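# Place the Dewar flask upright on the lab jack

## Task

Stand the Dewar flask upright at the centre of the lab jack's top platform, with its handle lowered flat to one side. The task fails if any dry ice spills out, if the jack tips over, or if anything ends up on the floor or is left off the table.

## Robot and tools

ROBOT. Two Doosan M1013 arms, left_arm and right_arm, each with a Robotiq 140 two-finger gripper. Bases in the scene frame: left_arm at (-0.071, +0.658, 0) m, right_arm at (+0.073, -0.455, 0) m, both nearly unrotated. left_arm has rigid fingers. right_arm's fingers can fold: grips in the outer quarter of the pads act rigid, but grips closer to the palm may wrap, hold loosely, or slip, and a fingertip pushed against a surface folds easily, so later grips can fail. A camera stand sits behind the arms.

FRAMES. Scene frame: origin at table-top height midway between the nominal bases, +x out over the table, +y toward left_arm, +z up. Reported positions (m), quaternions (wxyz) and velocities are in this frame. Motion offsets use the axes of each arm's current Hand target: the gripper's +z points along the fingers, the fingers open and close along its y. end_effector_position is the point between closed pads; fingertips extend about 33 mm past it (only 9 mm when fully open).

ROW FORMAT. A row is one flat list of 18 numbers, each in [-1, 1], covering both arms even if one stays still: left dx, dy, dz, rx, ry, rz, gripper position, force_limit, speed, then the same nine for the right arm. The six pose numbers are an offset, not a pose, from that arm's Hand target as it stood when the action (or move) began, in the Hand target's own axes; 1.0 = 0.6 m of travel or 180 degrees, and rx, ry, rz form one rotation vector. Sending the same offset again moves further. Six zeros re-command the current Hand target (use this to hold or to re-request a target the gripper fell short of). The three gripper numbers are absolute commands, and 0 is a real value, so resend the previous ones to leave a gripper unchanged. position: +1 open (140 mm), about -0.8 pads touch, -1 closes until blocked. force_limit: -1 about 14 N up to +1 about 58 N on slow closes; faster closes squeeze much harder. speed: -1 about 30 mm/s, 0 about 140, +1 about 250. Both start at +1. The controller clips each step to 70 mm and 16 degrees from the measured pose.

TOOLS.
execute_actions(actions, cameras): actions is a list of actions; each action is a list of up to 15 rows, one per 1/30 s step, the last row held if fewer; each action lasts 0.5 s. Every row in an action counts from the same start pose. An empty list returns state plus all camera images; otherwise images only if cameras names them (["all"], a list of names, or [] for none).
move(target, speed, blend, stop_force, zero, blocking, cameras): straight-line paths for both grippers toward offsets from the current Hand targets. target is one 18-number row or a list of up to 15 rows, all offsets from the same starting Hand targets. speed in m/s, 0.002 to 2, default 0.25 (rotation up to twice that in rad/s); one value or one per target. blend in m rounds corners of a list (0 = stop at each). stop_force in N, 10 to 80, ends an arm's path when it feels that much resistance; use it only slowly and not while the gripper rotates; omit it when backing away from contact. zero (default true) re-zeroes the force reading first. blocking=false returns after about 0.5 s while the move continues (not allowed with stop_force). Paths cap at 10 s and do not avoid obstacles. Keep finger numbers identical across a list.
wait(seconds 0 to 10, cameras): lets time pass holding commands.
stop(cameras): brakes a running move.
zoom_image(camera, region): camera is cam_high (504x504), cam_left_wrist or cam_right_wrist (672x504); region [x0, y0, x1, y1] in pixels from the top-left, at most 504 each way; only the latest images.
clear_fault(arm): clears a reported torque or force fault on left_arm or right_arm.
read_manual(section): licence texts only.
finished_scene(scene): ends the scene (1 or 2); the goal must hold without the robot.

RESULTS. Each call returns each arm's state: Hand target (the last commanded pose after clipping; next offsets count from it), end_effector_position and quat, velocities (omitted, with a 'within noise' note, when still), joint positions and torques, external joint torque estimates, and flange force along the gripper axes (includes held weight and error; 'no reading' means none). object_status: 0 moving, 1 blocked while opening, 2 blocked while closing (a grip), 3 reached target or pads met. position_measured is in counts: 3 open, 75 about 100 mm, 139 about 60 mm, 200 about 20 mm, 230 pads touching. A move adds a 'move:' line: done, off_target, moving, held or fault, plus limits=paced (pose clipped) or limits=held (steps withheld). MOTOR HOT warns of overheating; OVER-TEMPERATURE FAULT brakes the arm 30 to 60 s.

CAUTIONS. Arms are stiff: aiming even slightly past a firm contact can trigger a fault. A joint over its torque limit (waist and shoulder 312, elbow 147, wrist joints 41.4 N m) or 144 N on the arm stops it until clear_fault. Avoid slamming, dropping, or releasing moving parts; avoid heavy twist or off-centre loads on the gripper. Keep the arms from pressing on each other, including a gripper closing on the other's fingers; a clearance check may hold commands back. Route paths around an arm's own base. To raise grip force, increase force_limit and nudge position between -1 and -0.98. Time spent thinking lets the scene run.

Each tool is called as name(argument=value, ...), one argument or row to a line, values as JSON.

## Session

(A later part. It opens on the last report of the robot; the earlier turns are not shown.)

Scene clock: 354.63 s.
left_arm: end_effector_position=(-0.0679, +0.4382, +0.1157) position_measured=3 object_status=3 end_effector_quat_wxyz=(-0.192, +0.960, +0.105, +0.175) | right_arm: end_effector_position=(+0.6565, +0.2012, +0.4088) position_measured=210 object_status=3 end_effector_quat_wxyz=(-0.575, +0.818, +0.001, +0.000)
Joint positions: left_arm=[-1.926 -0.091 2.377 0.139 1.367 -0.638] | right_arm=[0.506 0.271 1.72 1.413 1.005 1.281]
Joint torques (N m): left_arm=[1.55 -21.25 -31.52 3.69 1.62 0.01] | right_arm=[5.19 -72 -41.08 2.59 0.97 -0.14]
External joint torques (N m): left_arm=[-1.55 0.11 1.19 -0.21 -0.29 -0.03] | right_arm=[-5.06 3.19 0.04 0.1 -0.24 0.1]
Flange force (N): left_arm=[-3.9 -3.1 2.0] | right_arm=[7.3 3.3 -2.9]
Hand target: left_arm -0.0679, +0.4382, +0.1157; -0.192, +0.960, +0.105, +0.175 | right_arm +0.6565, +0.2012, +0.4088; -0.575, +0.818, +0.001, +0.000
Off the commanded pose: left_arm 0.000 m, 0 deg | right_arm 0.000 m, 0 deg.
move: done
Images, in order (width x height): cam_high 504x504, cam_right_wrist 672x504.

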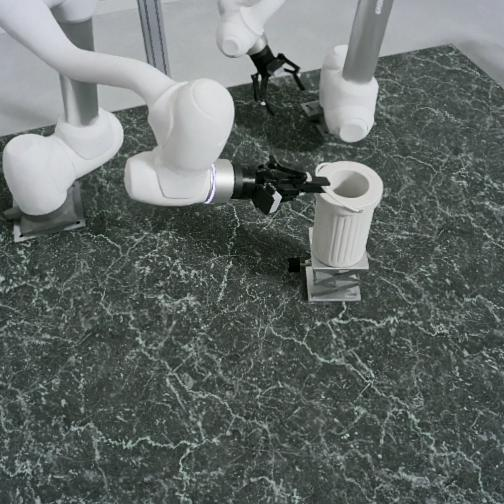

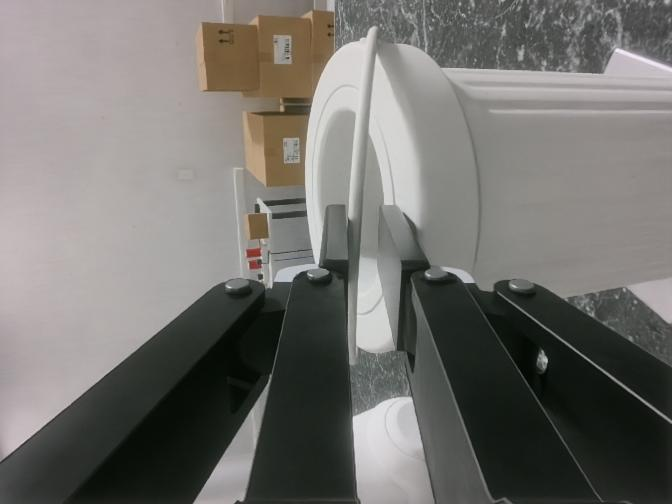

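move(
  target=[
    [0,0,0,0,0,0,1,1,1,0,0,0,0,0,0,-0.71,-1,-1],
    [0,0,0,0,0,0,1,1,1,0,0.008,-0.0201,0.0444,0,0,-0.71,-1,-1],
  ],
  speed=0.03,
  cameras=["cam_high","cam_right_wrist"],
)

zoom_image(
  camera="cam_high",
  region=[290, 140, 390, 240],
)

zoom_image(
  camera="cam_right_wrist",
  region=[286, 110, 436, 310],
)

Scene clock: 361.90 s.
left_arm: end_effector_position=(-0.0679, +0.4382, +0.1157) position_measured=3 object_status=3 end_effector_quat_wxyz=(-0.192, +0.960, +0.105, +0.175) | right_arm: end_effector_position=(+0.6565, +0.1883, +0.4083) position_measured=218 object_status=3 end_effector_quat_wxyz=(-0.630, +0.776, +0.001, +0.000)
Joint positions: left_arm=[-1.926 -0.091 2.377 0.139 1.367 -0.638] | right_arm=[0.472 0.285 1.791 1.599 1.082 1.105]
Joint torques (N m): left_arm=[1.97 -21.09 -31.71 3.7 1.65 0] | right_arm=[5.78 -72.07 -39.97 1.94 1.45 -0.25]
External joint torques (N m): left_arm=[-1.98 0.03 1.4 -0.22 -0.32 -0.02] | right_arm=[-5.9 3.26 0.13 0.08 -0.25 0.2]
Flange force (N): left_arm=[-4.7 -4.1 2.2] | right_arm=[7.7 3.5 -4.9]
Hand target: left_arm -0.0679, +0.4382, +0.1157; -0.192, +0.960, +0.105, +0.175 | right_arm +0.6565, +0.1883, +0.4083; -0.630, +0.776, +0.001, +0.000
Off the commanded pose: left_arm 0.000 m, 0 deg | right_arm 0.000 m, 0 deg.
move: done
Images, in order (width x height): cam_high 504x504, cam_right_wrist 672x504.

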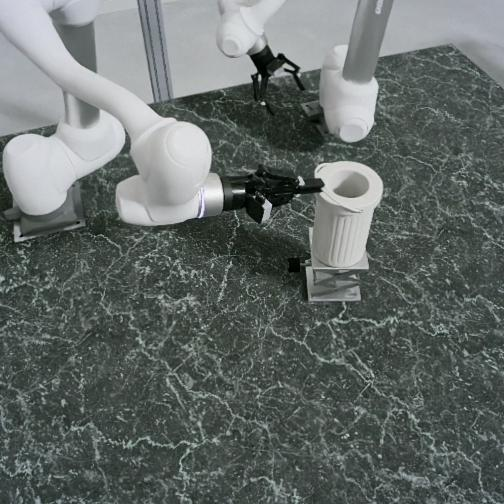

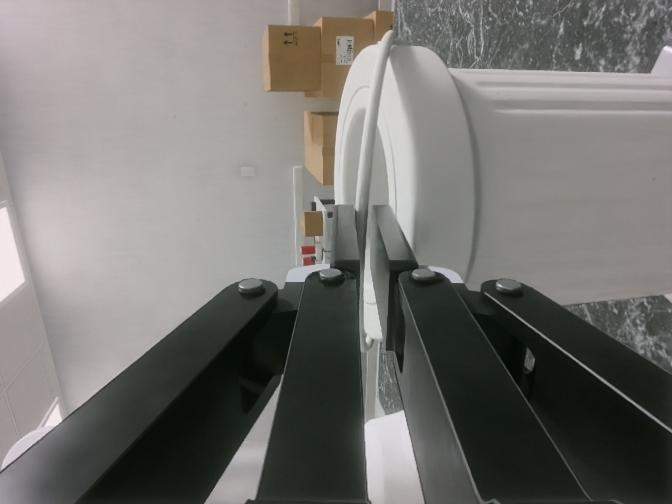

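Scaled by 5.040 from the camera's 504x504 image, which has a finer 720x720 frame.

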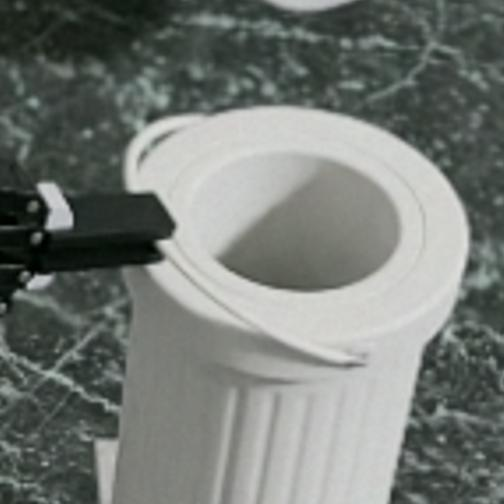

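Scaled by 2.520 from the camera's 672x504 image, which has a finer 960x720 frame.

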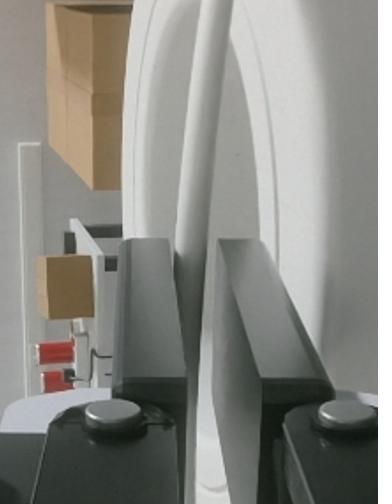

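move(
  target=[
    [0,0,0,0,0,0,1,1,1,0,0.0175,-0.0045,0.0111,0,0,-0.71,-1,-1],
    [0,0,0,0,0,0,1,1,1,0,0.0358,-0.002,0.0333,0,0,-0.71,-1,-1],
  ],
  speed=0.03,
  blend=[0.002,0],
  cameras=["cam_high","cam_right_wrist"],
)

zoom_image(
  camera="cam_high",
  region=[290, 140, 390, 240],
)

zoom_image(
  camera="cam_right_wrist",
  region=[286, 110, 436, 310],
)

Scene clock: 365.73 s.
left_arm: end_effector_position=(-0.0679, +0.4382, +0.1157) position_measured=3 object_status=3 end_effector_quat_wxyz=(-0.192, +0.960, +0.105, +0.175) | right_arm: end_effector_position=(+0.6565, +0.1827, +0.3877) position_measured=218 object_status=3 end_effector_quat_wxyz=(-0.670, +0.742, +0.001, +0.000)
Joint positions: left_arm=[-1.926 -0.091 2.377 0.139 1.367 -0.638] | right_arm=[0.457 0.326 1.85 1.738 1.159 0.952]
Joint torques (N m): left_arm=[1.88 -21.17 -31.61 3.72 1.62 0.06] | right_arm=[22.96 30.76 27.77 -28.76 -22.55 -1.15]
External joint torques (N m): left_arm=[-1.95 0.17 1.33 -0.24 -0.29 -0.07] | right_arm=[-22.65 -101.58 -65.78 30.18 24.14 1.1]
Flange force (N): left_arm=[-5.0 -3.8 2.1] | right_arm=[-2.4 -117.3 -53.7]
Hand target: left_arm -0.0679, +0.4382, +0.1157; -0.192, +0.960, +0.105, +0.175 | right_arm +0.6565, +0.1827, +0.3876; -0.670, +0.742, +0.001, +0.000
Off the commanded pose: left_arm 0.000 m, 0 deg | right_arm 0.000 m, 0 deg.
move: done
Images, in order (width x height): cam_high 504x504, cam_right_wrist 672x504.

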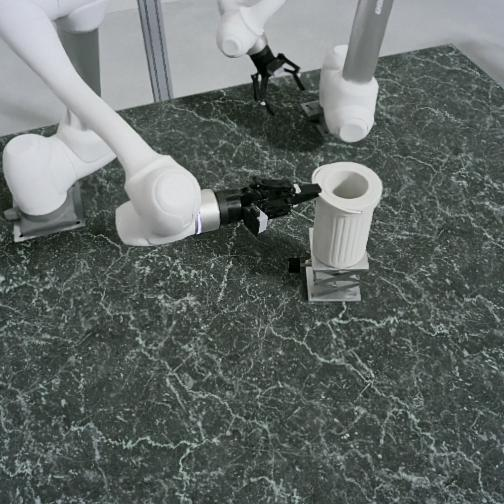

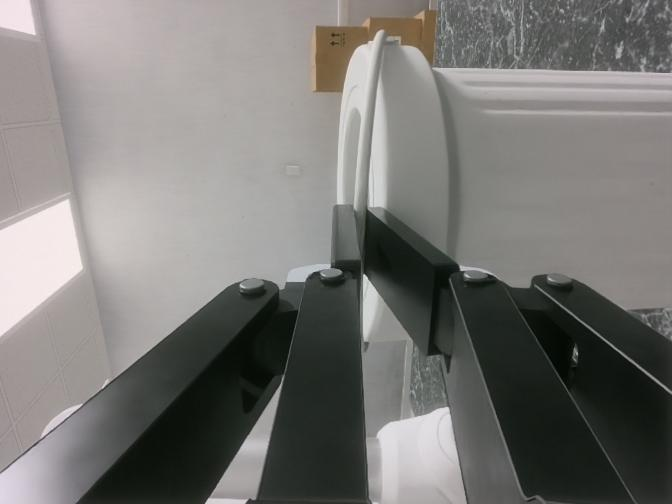

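Scaled by 5.040 from the camera's 504x504 image, which has a finer 720x720 frame.

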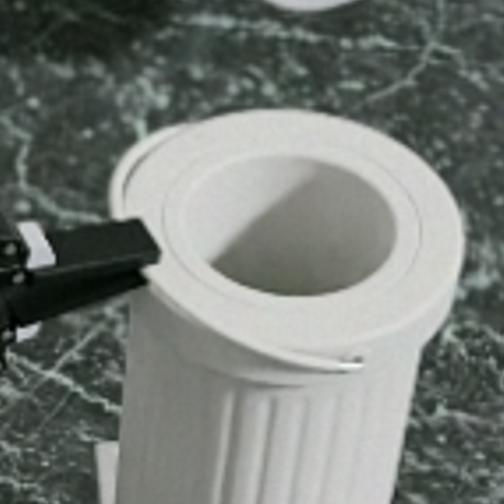

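Scaled by 2.520 from the camera's 672x504 image, which has a finer 960x720 frame.

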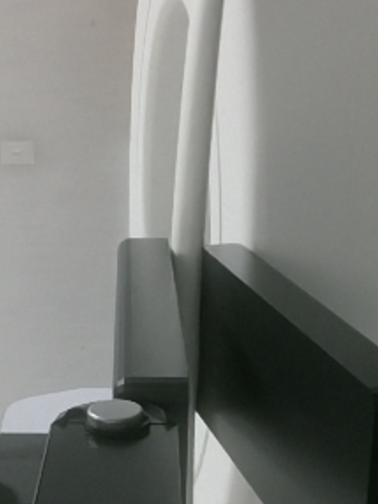

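move(
  target=[0,0,0,0,0,0,1,1,1,0,-0.0332,-0.0035,0,0,0,-0.71,-1,-1],
  speed=0.04,
  cameras=["cam_high","cam_right_wrist"],
)

zoom_image(
  camera="cam_high",
  region=[290, 140, 390, 240],
)

zoom_image(
  camera="cam_high",
  region=[290, 210, 390, 310],
)

zoom_image(
  camera="cam_right_wrist",
  region=[286, 110, 436, 310],
)

Scene clock: 367.03 s.
left_arm: end_effector_position=(-0.0679, +0.4382, +0.1157) position_measured=3 object_status=3 end_effector_quat_wxyz=(-0.192, +0.960, +0.105, +0.175) | right_arm: end_effector_position=(+0.6565, +0.1826, +0.4075) position_measured=218 object_status=3 end_effector_quat_wxyz=(-0.670, +0.742, +0.001, +0.000)
Joint positions: left_arm=[-1.926 -0.091 2.377 0.139 1.367 -0.638] | right_arm=[0.457 0.308 1.833 1.723 1.153 0.99]
Joint torques (N m): left_arm=[1.72 -21.25 -31.71 3.7 1.64 -0.03] | right_arm=[5.41 -74.31 -39.55 1.59 1.85 -0.07]
External joint torques (N m): left_arm=[-1.58 0.09 1.53 -0.24 -0.3 0.01] | right_arm=[-5.64 4.78 1 -0.04 -0.37 0.02]
Flange force (N): left_arm=[-3.8 -3.5 2.5] | right_arm=[7.7 5.5 -4.6]
Hand target: left_arm -0.0679, +0.4382, +0.1157; -0.192, +0.960, +0.105, +0.175 | right_arm +0.6565, +0.1826, +0.4076; -0.670, +0.742, +0.001, +0.000
Off the commanded pose: left_arm 0.000 m, 0 deg | right_arm 0.000 m, 0 deg.
move: done
Images, in order (width x height): cam_high 504x504, cam_right_wrist 672x504.

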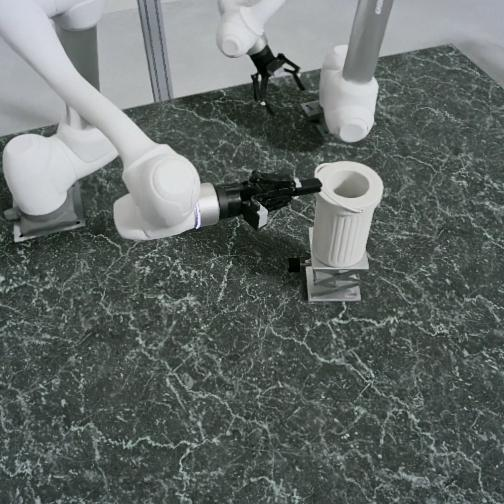

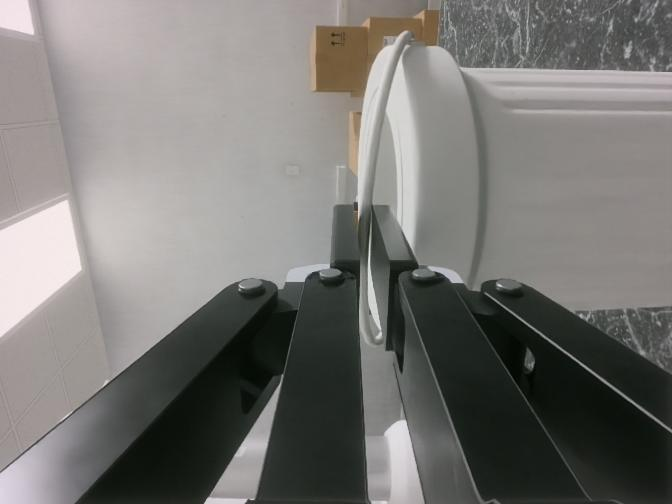

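Scaled by 5.040 from the camera's 504x504 image, which has a finer 720x720 frame.

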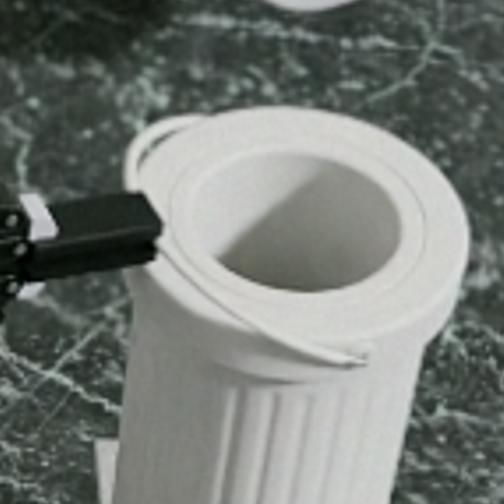

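Scaled by 5.040 from the camera's 504x504 image, which has a finer 720x720 frame.

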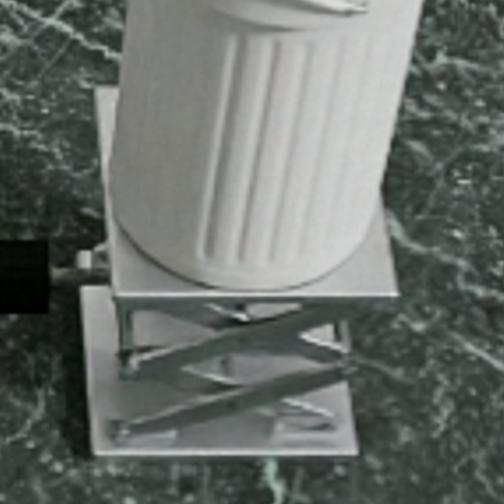

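Scaled by 2.520 from the camera's 672x504 image, which has a finer 960x720 frame.

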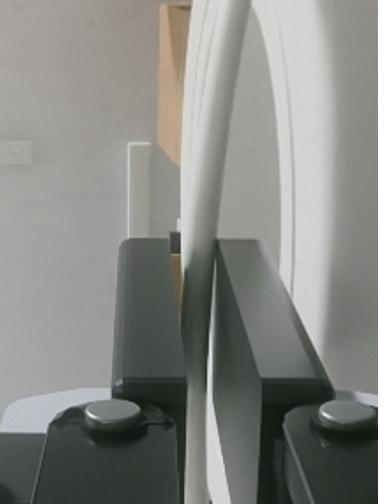

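move(
  target=[0,0,0,0,0,0,1,1,1,0,-0.01,-0.12,0,0,0,-0.71,-1,-1],
  speed=0.06,
  cameras=["cam_high","cam_right_wrist"],
)

zoom_image(
  camera="cam_high",
  region=[290, 140, 390, 240],
)

zoom_image(
  camera="cam_right_wrist",
  region=[286, 20, 536, 320],
)

Scene clock: 372.67 s.
left_arm: end_effector_position=(-0.0679, +0.4382, +0.1157) position_measured=3 object_status=3 end_effector_quat_wxyz=(-0.192, +0.960, +0.105, +0.175) | right_arm: end_effector_position=(+0.6566, +0.1117, +0.4209) position_measured=218 object_status=3 end_effector_quat_wxyz=(-0.670, +0.742, +0.001, +0.000)
Joint positions: left_arm=[-1.926 -0.091 2.377 0.139 1.367 -0.638] | right_arm=[0.355 0.253 1.879 1.66 1.238 1.01]
Joint torques (N m): left_arm=[1.75 -21.26 -31.63 3.7 1.65 0] | right_arm=[6.05 -67.83 -38.79 1.68 1.72 -0.2]
External joint torques (N m): left_arm=[-1.69 0.03 1.27 -0.22 -0.31 -0.02] | right_arm=[-6 3.66 0.38 0.17 -0.27 0.16]
Flange force (N): left_arm=[-4.1 -3.5 2.1] | right_arm=[7.2 4.1 -6.5]
Hand target: left_arm -0.0679, +0.4382, +0.1157; -0.192, +0.960, +0.105, +0.175 | right_arm +0.6566, +0.1116, +0.4209; -0.670, +0.742, +0.001, +0.000
Off the commanded pose: left_arm 0.000 m, 0 deg | right_arm 0.000 m, 0 deg.
move: done
Images, in order (width x height): cam_high 504x504, cam_right_wrist 672x504.

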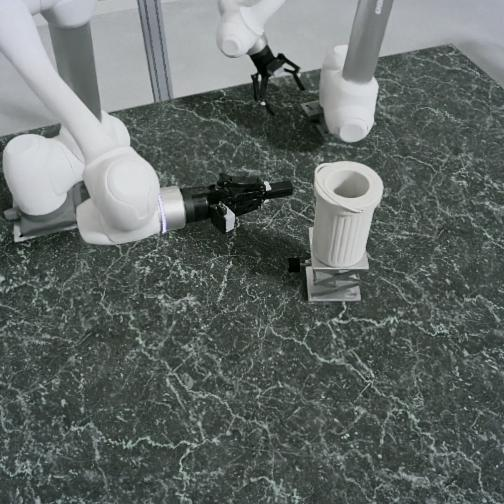

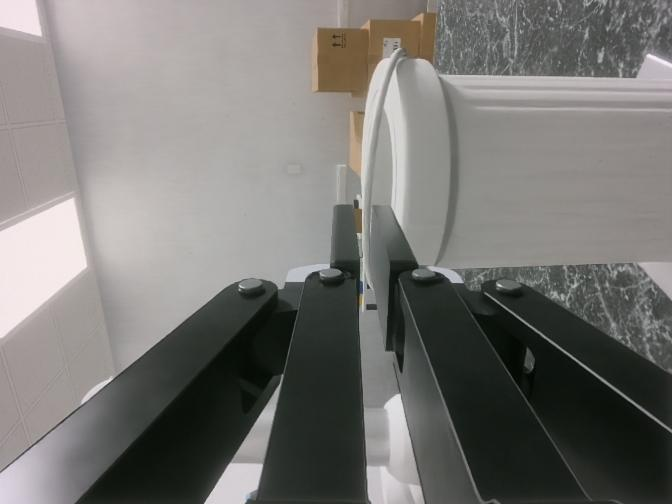

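Scaled by 5.040 from the camera's 504x504 image, which has a finer 720x720 frame.

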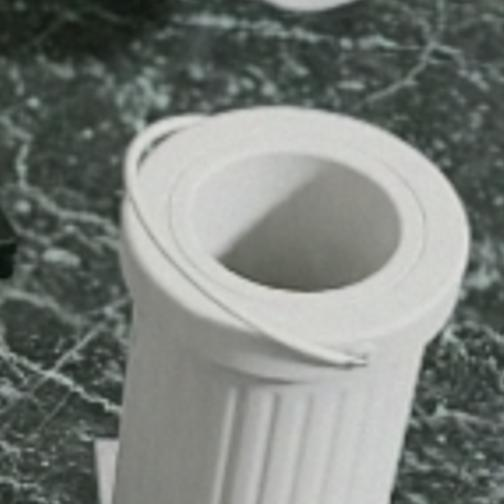

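Scaled by 1.680 from the camera's 672x504 image, which has a finer 960x720 frame.

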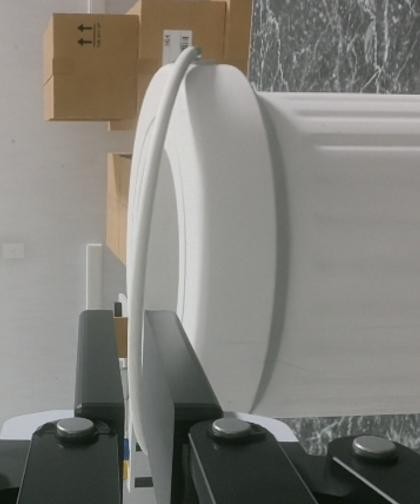

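move(
  target=[0,0,0,0,0,0,1,1,1,0,0.0013,0.104,-0.3,0,0,-1,-0.5,-0.5],
  speed=0.15,
  cameras=["cam_high","cam_right_wrist"],
)

zoom_image(
  camera="cam_high",
  region=[290, 140, 390, 240],
)

zoom_image(
  camera="cam_right_wrist",
  region=[286, 20, 536, 320],
)

Scene clock: 377.70 s.
left_arm: end_effector_position=(-0.0679, +0.4382, +0.1157) position_measured=3 object_status=3 end_effector_quat_wxyz=(-0.192, +0.960, +0.105, +0.175) | right_arm: end_effector_position=(+0.6565, +0.1736, +0.4138) position_measured=232 object_status=3 end_effector_quat_wxyz=(-0.260, +0.966, +0.001, +0.000)
Joint positions: left_arm=[-1.926 -0.091 2.377 0.139 1.367 -0.638] | right_arm=[0.648 0.304 1.343 0.452 1.204 2.091]
Joint torques (N m): left_arm=[1.8 -21.17 -31.76 3.7 1.62 0.01] | right_arm=[5.12 -77.16 -42.16 4.75 -0.46 -0.19]
External joint torques (N m): left_arm=[-1.79 -0.11 1.28 -0.2 -0.29 -0.03] | right_arm=[-5.04 4.09 -0.24 0.17 -0.27 0.16]
Flange force (N): left_arm=[-4.1 -4.0 1.9] | right_arm=[9.4 0.9 0.0]
Hand target: left_arm -0.0679, +0.4382, +0.1157; -0.192, +0.960, +0.105, +0.175 | right_arm +0.6565, +0.1736, +0.4138; -0.260, +0.966, +0.001, +0.000
Off the commanded pose: left_arm 0.000 m, 0 deg | right_arm 0.000 m, 0 deg.
move: done
Images, in order (width x height): cam_high 504x504, cam_right_wrist 672x504.

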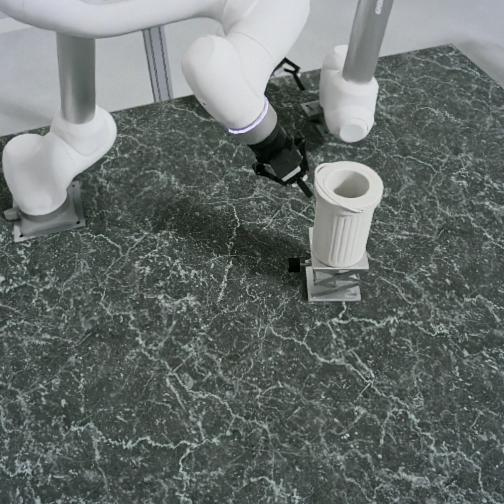

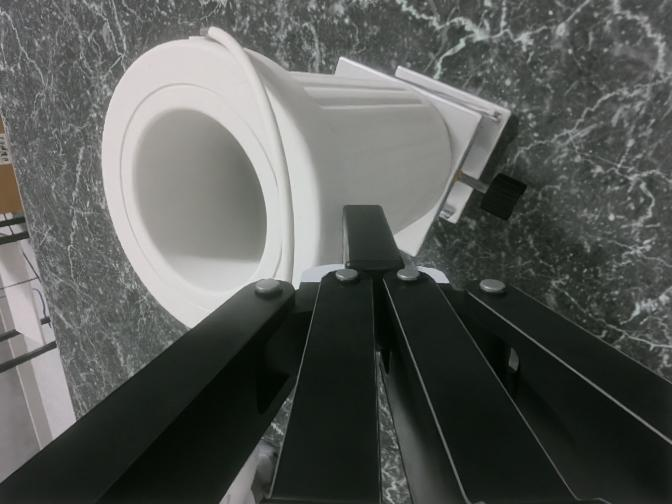

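Scaled by 5.040 from the camera's 504x504 image, which has a finer 720x720 frame.

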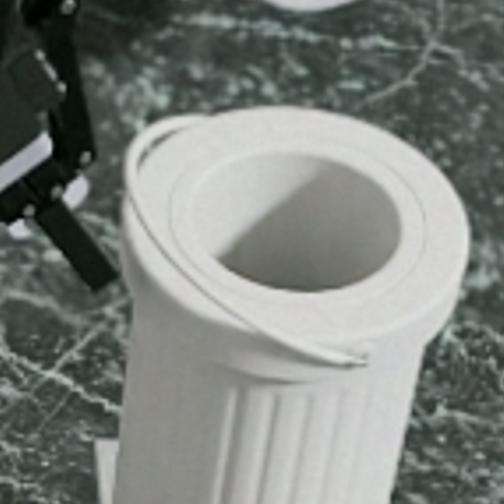

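Scaled by 1.680 from the camera's 672x504 image, which has a finer 960x720 frame.

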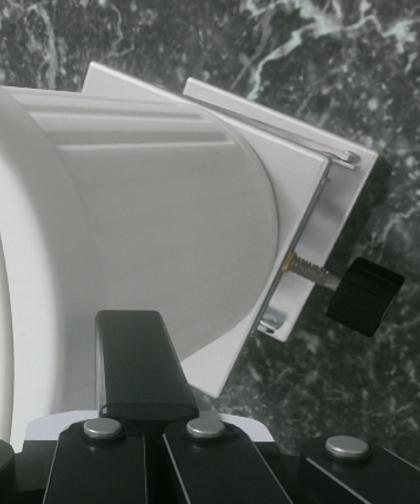

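move(
  target=[
    [0,0,0,0,0,0,1,1,1,0,0.0122,-0.0575,0.3056,0,0,-1,-0.5,-0.5],
    [0,0,0,0,0,0,1,1,1,0,-0.0307,-0.009,0.3056,0,0,-1,-0.5,-0.5],
  ],
  speed=[0.15,0.06],
  cameras=["cam_high","cam_right_wrist"],
)

zoom_image(
  camera="cam_high",
  region=[290, 140, 390, 240],
)

zoom_image(
  camera="cam_right_wrist",
  region=[286, 20, 536, 320],
)

Scene clock: 384.53 s.
left_arm: end_effector_position=(-0.0679, +0.4382, +0.1157) position_measured=3 object_status=3 end_effector_quat_wxyz=(-0.192, +0.960, +0.105, +0.175) | right_arm: end_effector_position=(+0.6565, +0.1868, +0.4277) position_measured=232 object_status=3 end_effector_quat_wxyz=(-0.676, +0.736, +0.001, +0.000)
Joint positions: left_arm=[-1.926 -0.091 2.377 0.139 1.367 -0.638] | right_arm=[0.462 0.298 1.817 1.73 1.155 1.011]
Joint torques (N m): left_arm=[1.93 -21.06 -31.76 3.68 1.64 0.03] | right_arm=[5.27 -72.99 -39.27 1.56 1.86 -0.21]
External joint torques (N m): left_arm=[-1.95 -0.13 1.2 -0.18 -0.31 -0.04] | right_arm=[-5.2 3.58 0.13 -0.03 -0.4 0.17]
Flange force (N): left_arm=[-4.5 -4.2 1.8] | right_arm=[7.5 3.1 -4.1]
Hand target: left_arm -0.0679, +0.4382, +0.1157; -0.192, +0.960, +0.105, +0.175 | right_arm +0.6565, +0.1868, +0.4277; -0.676, +0.736, +0.001, +0.000
Off the commanded pose: left_arm 0.000 m, 0 deg | right_arm 0.000 m, 0 deg.
move: done
Images, in order (width x height): cam_high 504x504, cam_right_wrist 672x504.

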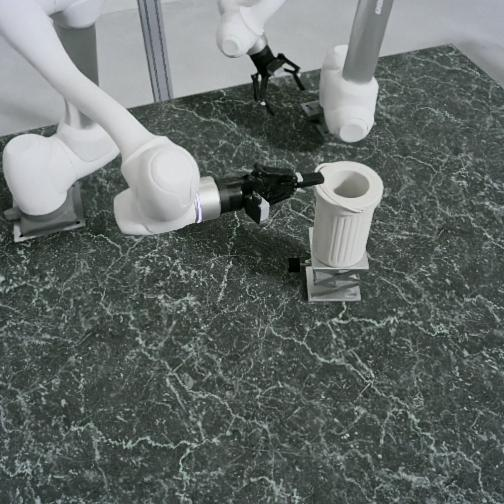

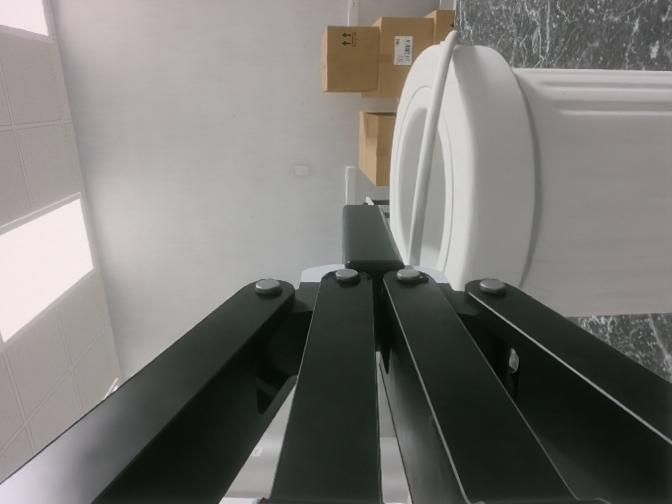

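Scaled by 5.040 from the camera's 504x504 image, which has a finer 720x720 frame.

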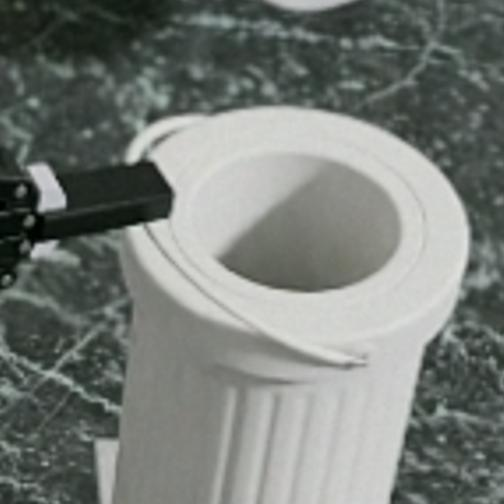

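Scaled by 1.680 from the camera's 672x504 image, which has a finer 960x720 frame.

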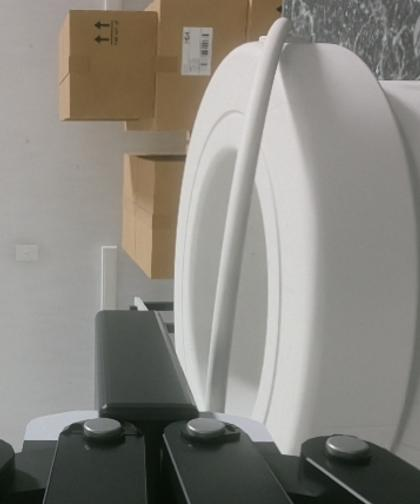

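move(
  target=[0,0,0,0,0,0,1,1,1,0,0.0515,0.0045,0,0,0,-1,-0.5,-0.5],
  speed=0.02,
  stop_force=15,
  cameras=["cam_high","cam_right_wrist"],
)

zoom_image(
  camera="cam_high",
  region=[290, 140, 390, 240],
)

zoom_image(
  camera="cam_right_wrist",
  region=[286, 20, 536, 320],
)

Scene clock: 387.40 s.
left_arm: end_effector_position=(-0.0679, +0.4382, +0.1157) position_measured=3 object_status=3 end_effector_quat_wxyz=(-0.192, +0.960, +0.105, +0.175) | right_arm: end_effector_position=(+0.6565, +0.1869, +0.3967) position_measured=232 object_status=3 end_effector_quat_wxyz=(-0.676, +0.736, +0.001, +0.000)
Joint positions: left_arm=[-1.926 -0.091 2.377 0.139 1.367 -0.638] | right_arm=[0.462 0.326 1.844 1.754 1.164 0.952]
Joint torques (N m): left_arm=[1.78 -21.11 -31.69 3.71 1.61 0.03] | right_arm=[5.53 -74.83 -38.13 1.33 1.75 -0.27]
External joint torques (N m): left_arm=[-1.8 0.13 1.37 -0.23 -0.28 -0.05] | right_arm=[-5.58 3.35 -0.27 0.09 -0.15 0.22]
Flange force (N): left_arm=[-4.5 -3.7 2.2] | right_arm=[8.2 3.0 -4.7]
Hand target: left_arm -0.0679, +0.4382, +0.1157; -0.192, +0.960, +0.105, +0.175 | right_arm +0.6565, +0.1869, +0.3967; -0.676, +0.736, +0.001, +0.000
Off the commanded pose: left_arm 0.000 m, 0 deg | right_arm 0.000 m, 0 deg.
move: done
Images, in order (width x height): cam_high 504x504, cam_right_wrist 672x504.

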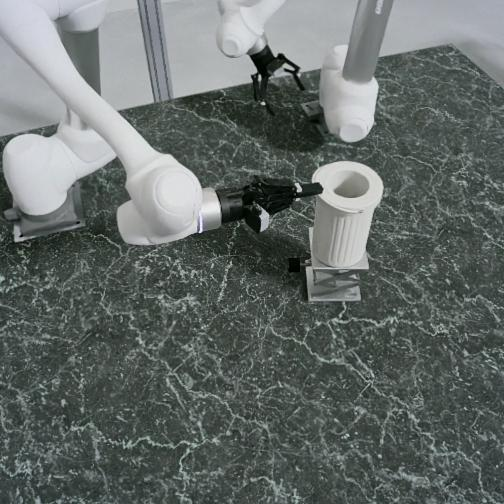

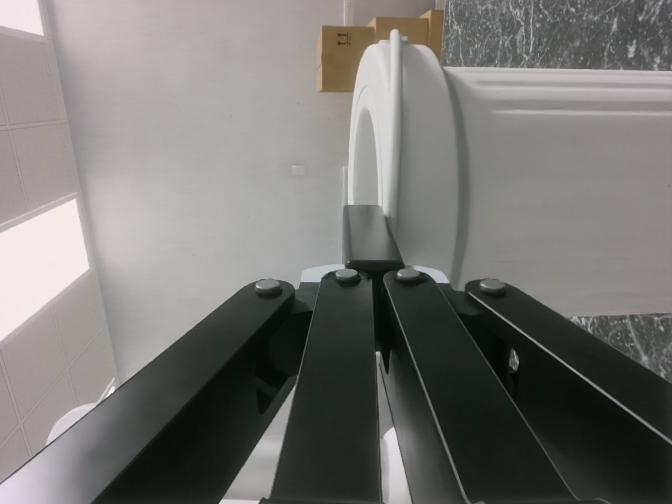

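Scaled by 5.040 from the camera's 504x504 image, which has a finer 720x720 frame.

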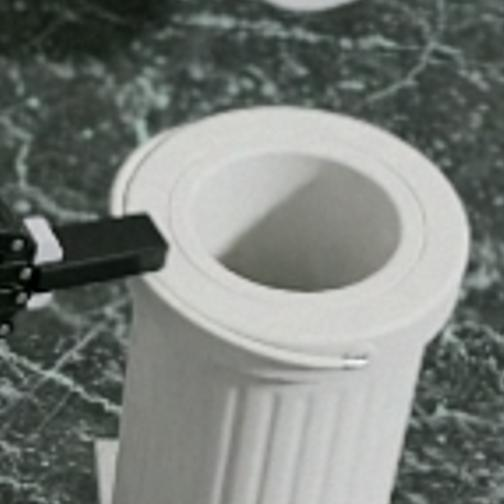

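Scaled by 1.680 from the camera's 672x504 image, which has a finer 960x720 frame.

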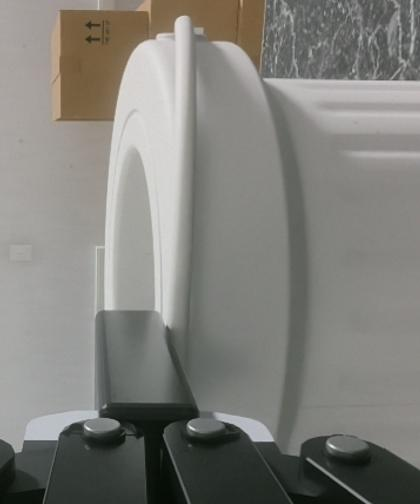

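move(
  target=[0,0,0,0,0,0,1,1,1,0,0.0035,-0.0163,0.0278,0,0,-1,-0.5,-0.5],
  speed=0.04,
  cameras=["cam_high"],
)

zoom_image(
  camera="cam_high",
  region=[290, 140, 390, 240],
)

move(
  target=[0,0,0,0,0,0,1,1,1,0,0.0278,0,0,0,0,-1,-0.5,-0.5],
  speed=0.015,
  stop_force=12,
  cameras=["cam_high","cam_right_wrist"],
)

zoom_image(
  camera="cam_high",
  region=[290, 140, 390, 240],
)

zoom_image(
  camera="cam_right_wrist",
  region=[286, 20, 536, 320],
)

Scene clock: 389.43 s.
left_arm: end_effector_position=(-0.0679, +0.4382, +0.1157) position_measured=3 object_status=3 end_effector_quat_wxyz=(-0.192, +0.960, +0.105, +0.175) | right_arm: end_effector_position=(+0.6565, +0.1770, +0.3954) position_measured=232 object_status=3 end_effector_quat_wxyz=(+0.708, -0.706, -0.001, +0.000)
Joint positions: left_arm=[-1.926 -0.091 2.377 0.139 1.367 -0.638] | right_arm=[0.447 0.349 1.877 1.839 1.242 0.87]
Joint torques (N m): left_arm=[2.1 -21.12 -31.77 3.71 1.62 -0.02] | right_arm=[5.53 -75.44 -37.04 1.16 2.12 -0.29]
External joint torques (N m): left_arm=[-2.15 0.02 1.35 -0.22 -0.29 0] | right_arm=[-5.49 3.3 0.11 -0.07 -0.34 0.24]
Flange force (N): left_arm=[-5.1 -4.3 2.0] | right_arm=[7.3 2.8 -5.4]
Hand target: left_arm -0.0679, +0.4382, +0.1157; -0.192, +0.960, +0.105, +0.175 | right_arm +0.6565, +0.1770, +0.3954; +0.708, -0.706, -0.001, +0.000
Off the commanded pose: left_arm 0.000 m, 0 deg | right_arm 0.000 m, 0 deg.
move: done
Images, in order (width x height): cam_high 504x504.

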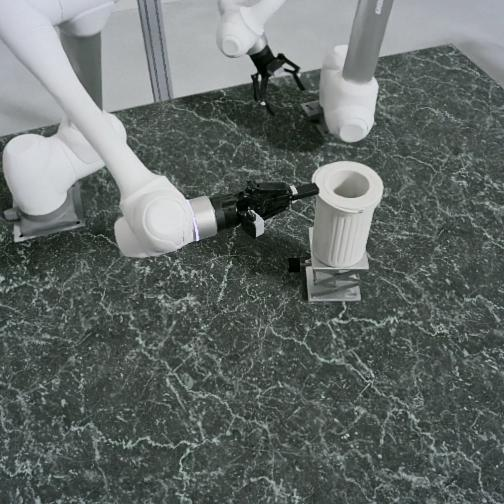

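Scaled by 5.040 from the camera's 504x504 image, which has a finer 720x720 frame.

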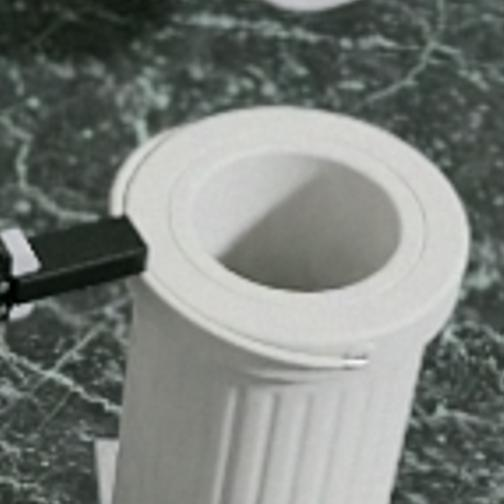

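Scene clock: 391.30 s.
left_arm: end_effector_position=(-0.0679, +0.4382, +0.1157) position_measured=3 object_status=3 end_effector_quat_wxyz=(-0.192, +0.960, +0.105, +0.175) | right_arm: end_effector_position=(+0.6565, +0.1770, +0.3787) position_measured=232 object_status=3 end_effector_quat_wxyz=(+0.708, -0.706, -0.001, +0.000)
Joint positions: left_arm=[-1.926 -0.091 2.377 0.139 1.367 -0.638] | right_arm=[0.447 0.366 1.889 1.849 1.25 0.84]
Joint torques (N m): left_arm=[1.75 -21 -31.66 3.68 1.65 -0.02] | right_arm=[5.6 -76.19 -36.24 0.98 2.02 -0.3]
External joint torques (N m): left_arm=[-1.89 0.13 1.42 -0.21 -0.32 0] | right_arm=[-5.48 2.67 0.01 0.04 -0.17 0.25]
Flange force (N): left_arm=[-4.6 -3.7 2.3] | right_arm=[6.6 2.4 -5.8]
Hand target: left_arm -0.0679, +0.4382, +0.1157; -0.192, +0.960, +0.105, +0.175 | right_arm +0.6565, +0.1770, +0.3787; +0.708, -0.706, -0.001, +0.000
Off the commanded pose: left_arm 0.000 m, 0 deg | right_arm 0.000 m, 0 deg.
move: done
Images, in order (width x height): cam_high 504x504, cam_right_wrist 672x504.

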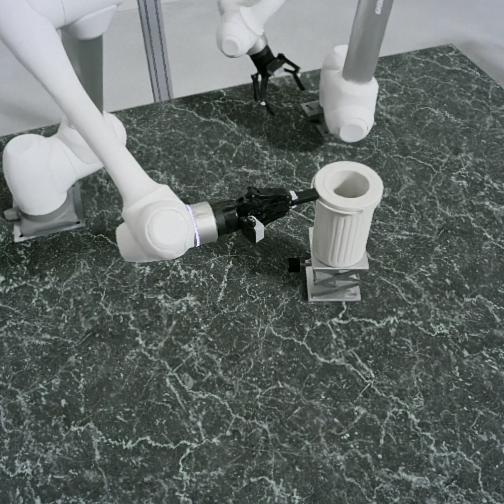

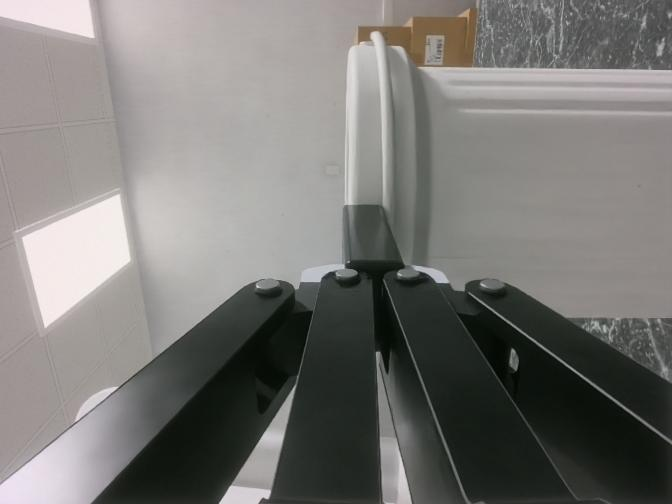

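Scaled by 5.040 from the camera's 504x504 image, which has a finer 720x720 frame.

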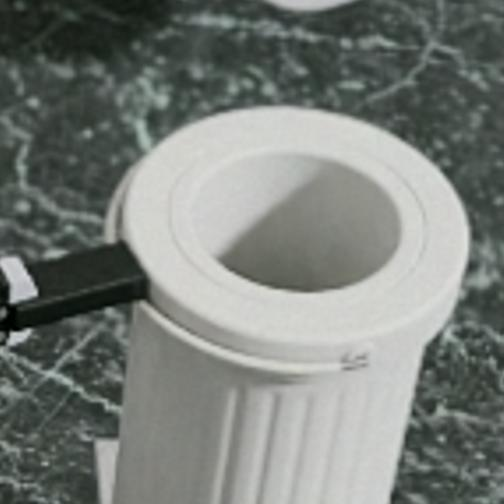

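Scaled by 1.680 from the camera's 672x504 image, which has a finer 960x720 frame.

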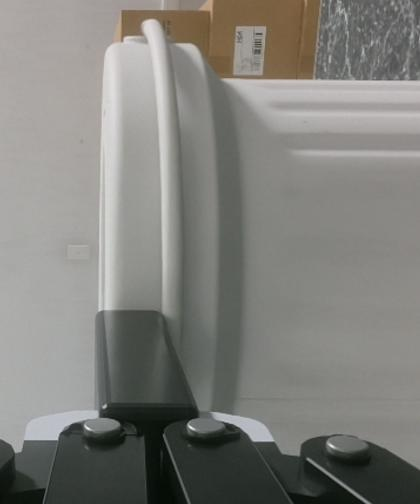

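move(
  target=[0,0,0,0,0,0,1,1,1,0,0.0328,-0.0005,0.0444,0,0,-1,-0.5,-0.5],
  speed=0.02,
  cameras=["cam_high","cam_right_wrist"],
)

zoom_image(
  camera="cam_high",
  region=[290, 140, 390, 240],
)

zoom_image(
  camera="cam_right_wrist",
  region=[286, 20, 536, 320],
)

Scene clock: 395.63 s.
left_arm: end_effector_position=(-0.0679, +0.4382, +0.1157) position_measured=3 object_status=3 end_effector_quat_wxyz=(-0.192, +0.960, +0.105, +0.175) | right_arm: end_effector_position=(+0.6565, +0.1768, +0.3591) position_measured=232 object_status=3 end_effector_quat_wxyz=(+0.755, -0.655, -0.001, +0.000)
Joint positions: left_arm=[-1.926 -0.091 2.377 0.139 1.367 -0.638] | right_arm=[0.451 0.444 1.925 1.98 1.386 0.703]
Joint torques (N m): left_arm=[1.93 -21.35 -31.67 3.73 1.62 0] | right_arm=[5.52 -80.34 -33.41 0.43 2.14 -0.19]
External joint torques (N m): left_arm=[-2.05 0.34 1.23 -0.24 -0.29 -0.01] | right_arm=[-5.65 2.94 0.25 0.12 -0.06 0.14]
Flange force (N): left_arm=[-5.3 -3.5 2.0] | right_arm=[6.3 2.6 -6.7]
Hand target: left_arm -0.0679, +0.4382, +0.1157; -0.192, +0.960, +0.105, +0.175 | right_arm +0.6565, +0.1768, +0.3590; +0.755, -0.655, -0.001, +0.000
Off the commanded pose: left_arm 0.000 m, 0 deg | right_arm 0.000 m, 0 deg.
move: done
Images, in order (width x height): cam_high 504x504, cam_right_wrist 672x504.

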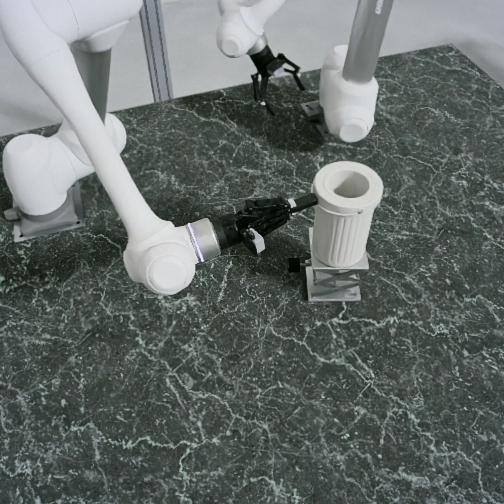

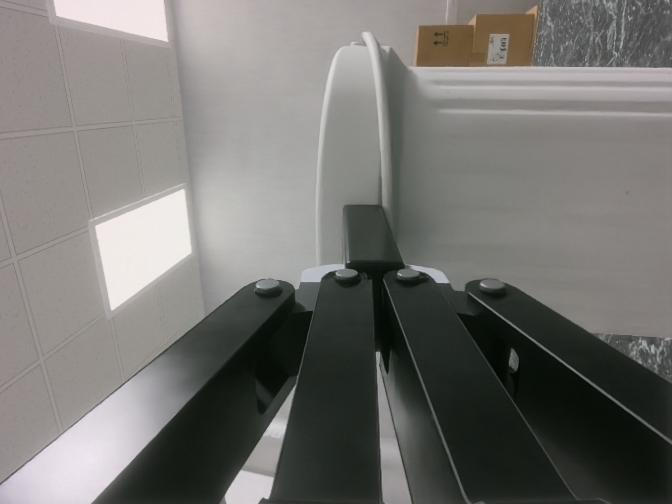

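Scaled by 5.040 from the camera's 504x504 image, which has a finer 720x720 frame.

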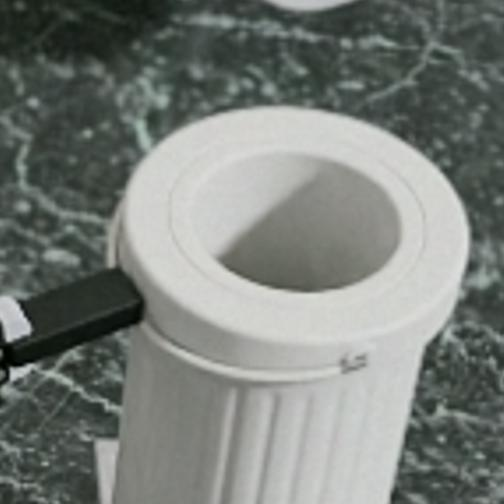

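Scaled by 1.680 from the camera's 672x504 image, which has a finer 960x720 frame.

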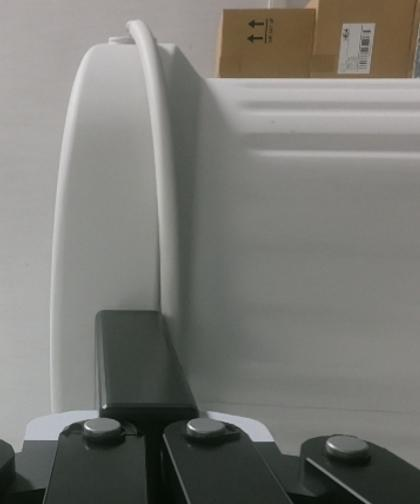

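move(
  target=[
    [0,0,0,0,0,0,1,1,1,0,0.0235,-0.0018,0.0222,0,0,-1,-0.5,-0.5],
    [0,0,0,0,0,0,1,1,1,0,0.0355,-0.001,0.0222,0,0,-1,-0.5,-0.5],
  ],
  speed=0.02,
  blend=[0.002,0],
  cameras=["cam_high","cam_right_wrist"],
)

zoom_image(
  camera="cam_high",
  region=[290, 140, 390, 240],
)

zoom_image(
  camera="cam_right_wrist",
  region=[286, 20, 536, 320],
)

Scene clock: 398.57 s.
left_arm: end_effector_position=(-0.0679, +0.4382, +0.1157) position_measured=3 object_status=3 end_effector_quat_wxyz=(-0.192, +0.960, +0.105, +0.175) | right_arm: end_effector_position=(+0.6565, +0.1792, +0.3379) position_measured=232 object_status=3 end_effector_quat_wxyz=(+0.778, -0.628, -0.001, +0.000)
Joint positions: left_arm=[-1.926 -0.091 2.377 0.139 1.367 -0.638] | right_arm=[0.46 0.504 1.937 2.04 1.466 0.628]
Joint torques (N m): left_arm=[1.89 -20.98 -31.66 3.66 1.66 0.01] | right_arm=[5.79 -84.73 -31.33 0.28 2.2 -0.44]
External joint torques (N m): left_arm=[-1.88 0.06 1.51 -0.2 -0.32 -0.02] | right_arm=[-5.49 3.08 0.11 0.02 0.01 0.39]
Flange force (N): left_arm=[-4.5 -3.9 2.4] | right_arm=[6.7 2.2 -6.7]
Hand target: left_arm -0.0679, +0.4382, +0.1157; -0.192, +0.960, +0.105, +0.175 | right_arm +0.6565, +0.1792, +0.3379; +0.778, -0.628, -0.001, +0.000
Off the commanded pose: left_arm 0.000 m, 0 deg | right_arm 0.000 m, 0 deg.
move: done
Images, in order (width x height): cam_high 504x504, cam_right_wrist 672x504.

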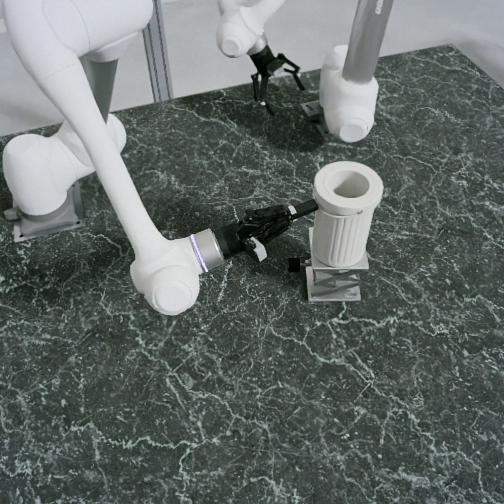

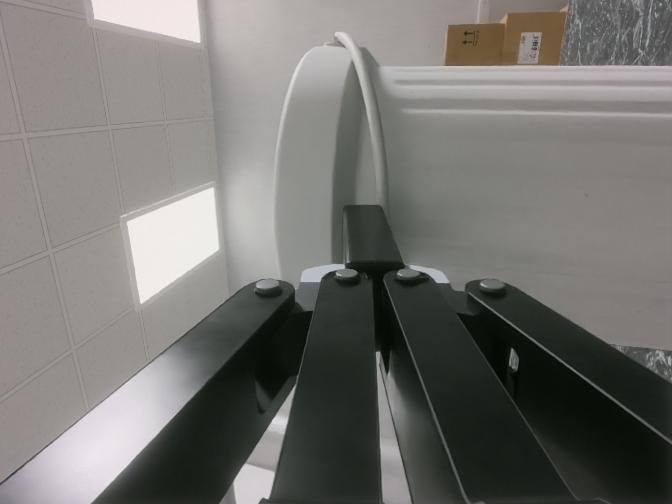

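Scaled by 5.040 from the camera's 504x504 image, which has a finer 720x720 frame.

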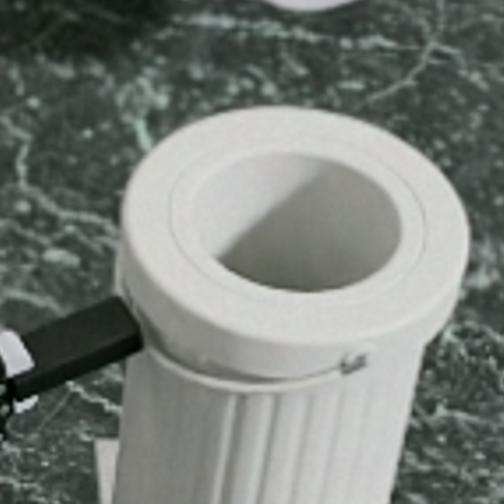

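Scaled by 1.680 from the camera's 672x504 image, which has a finer 960x720 frame.

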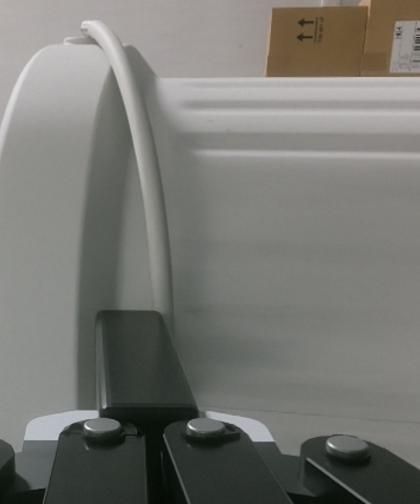

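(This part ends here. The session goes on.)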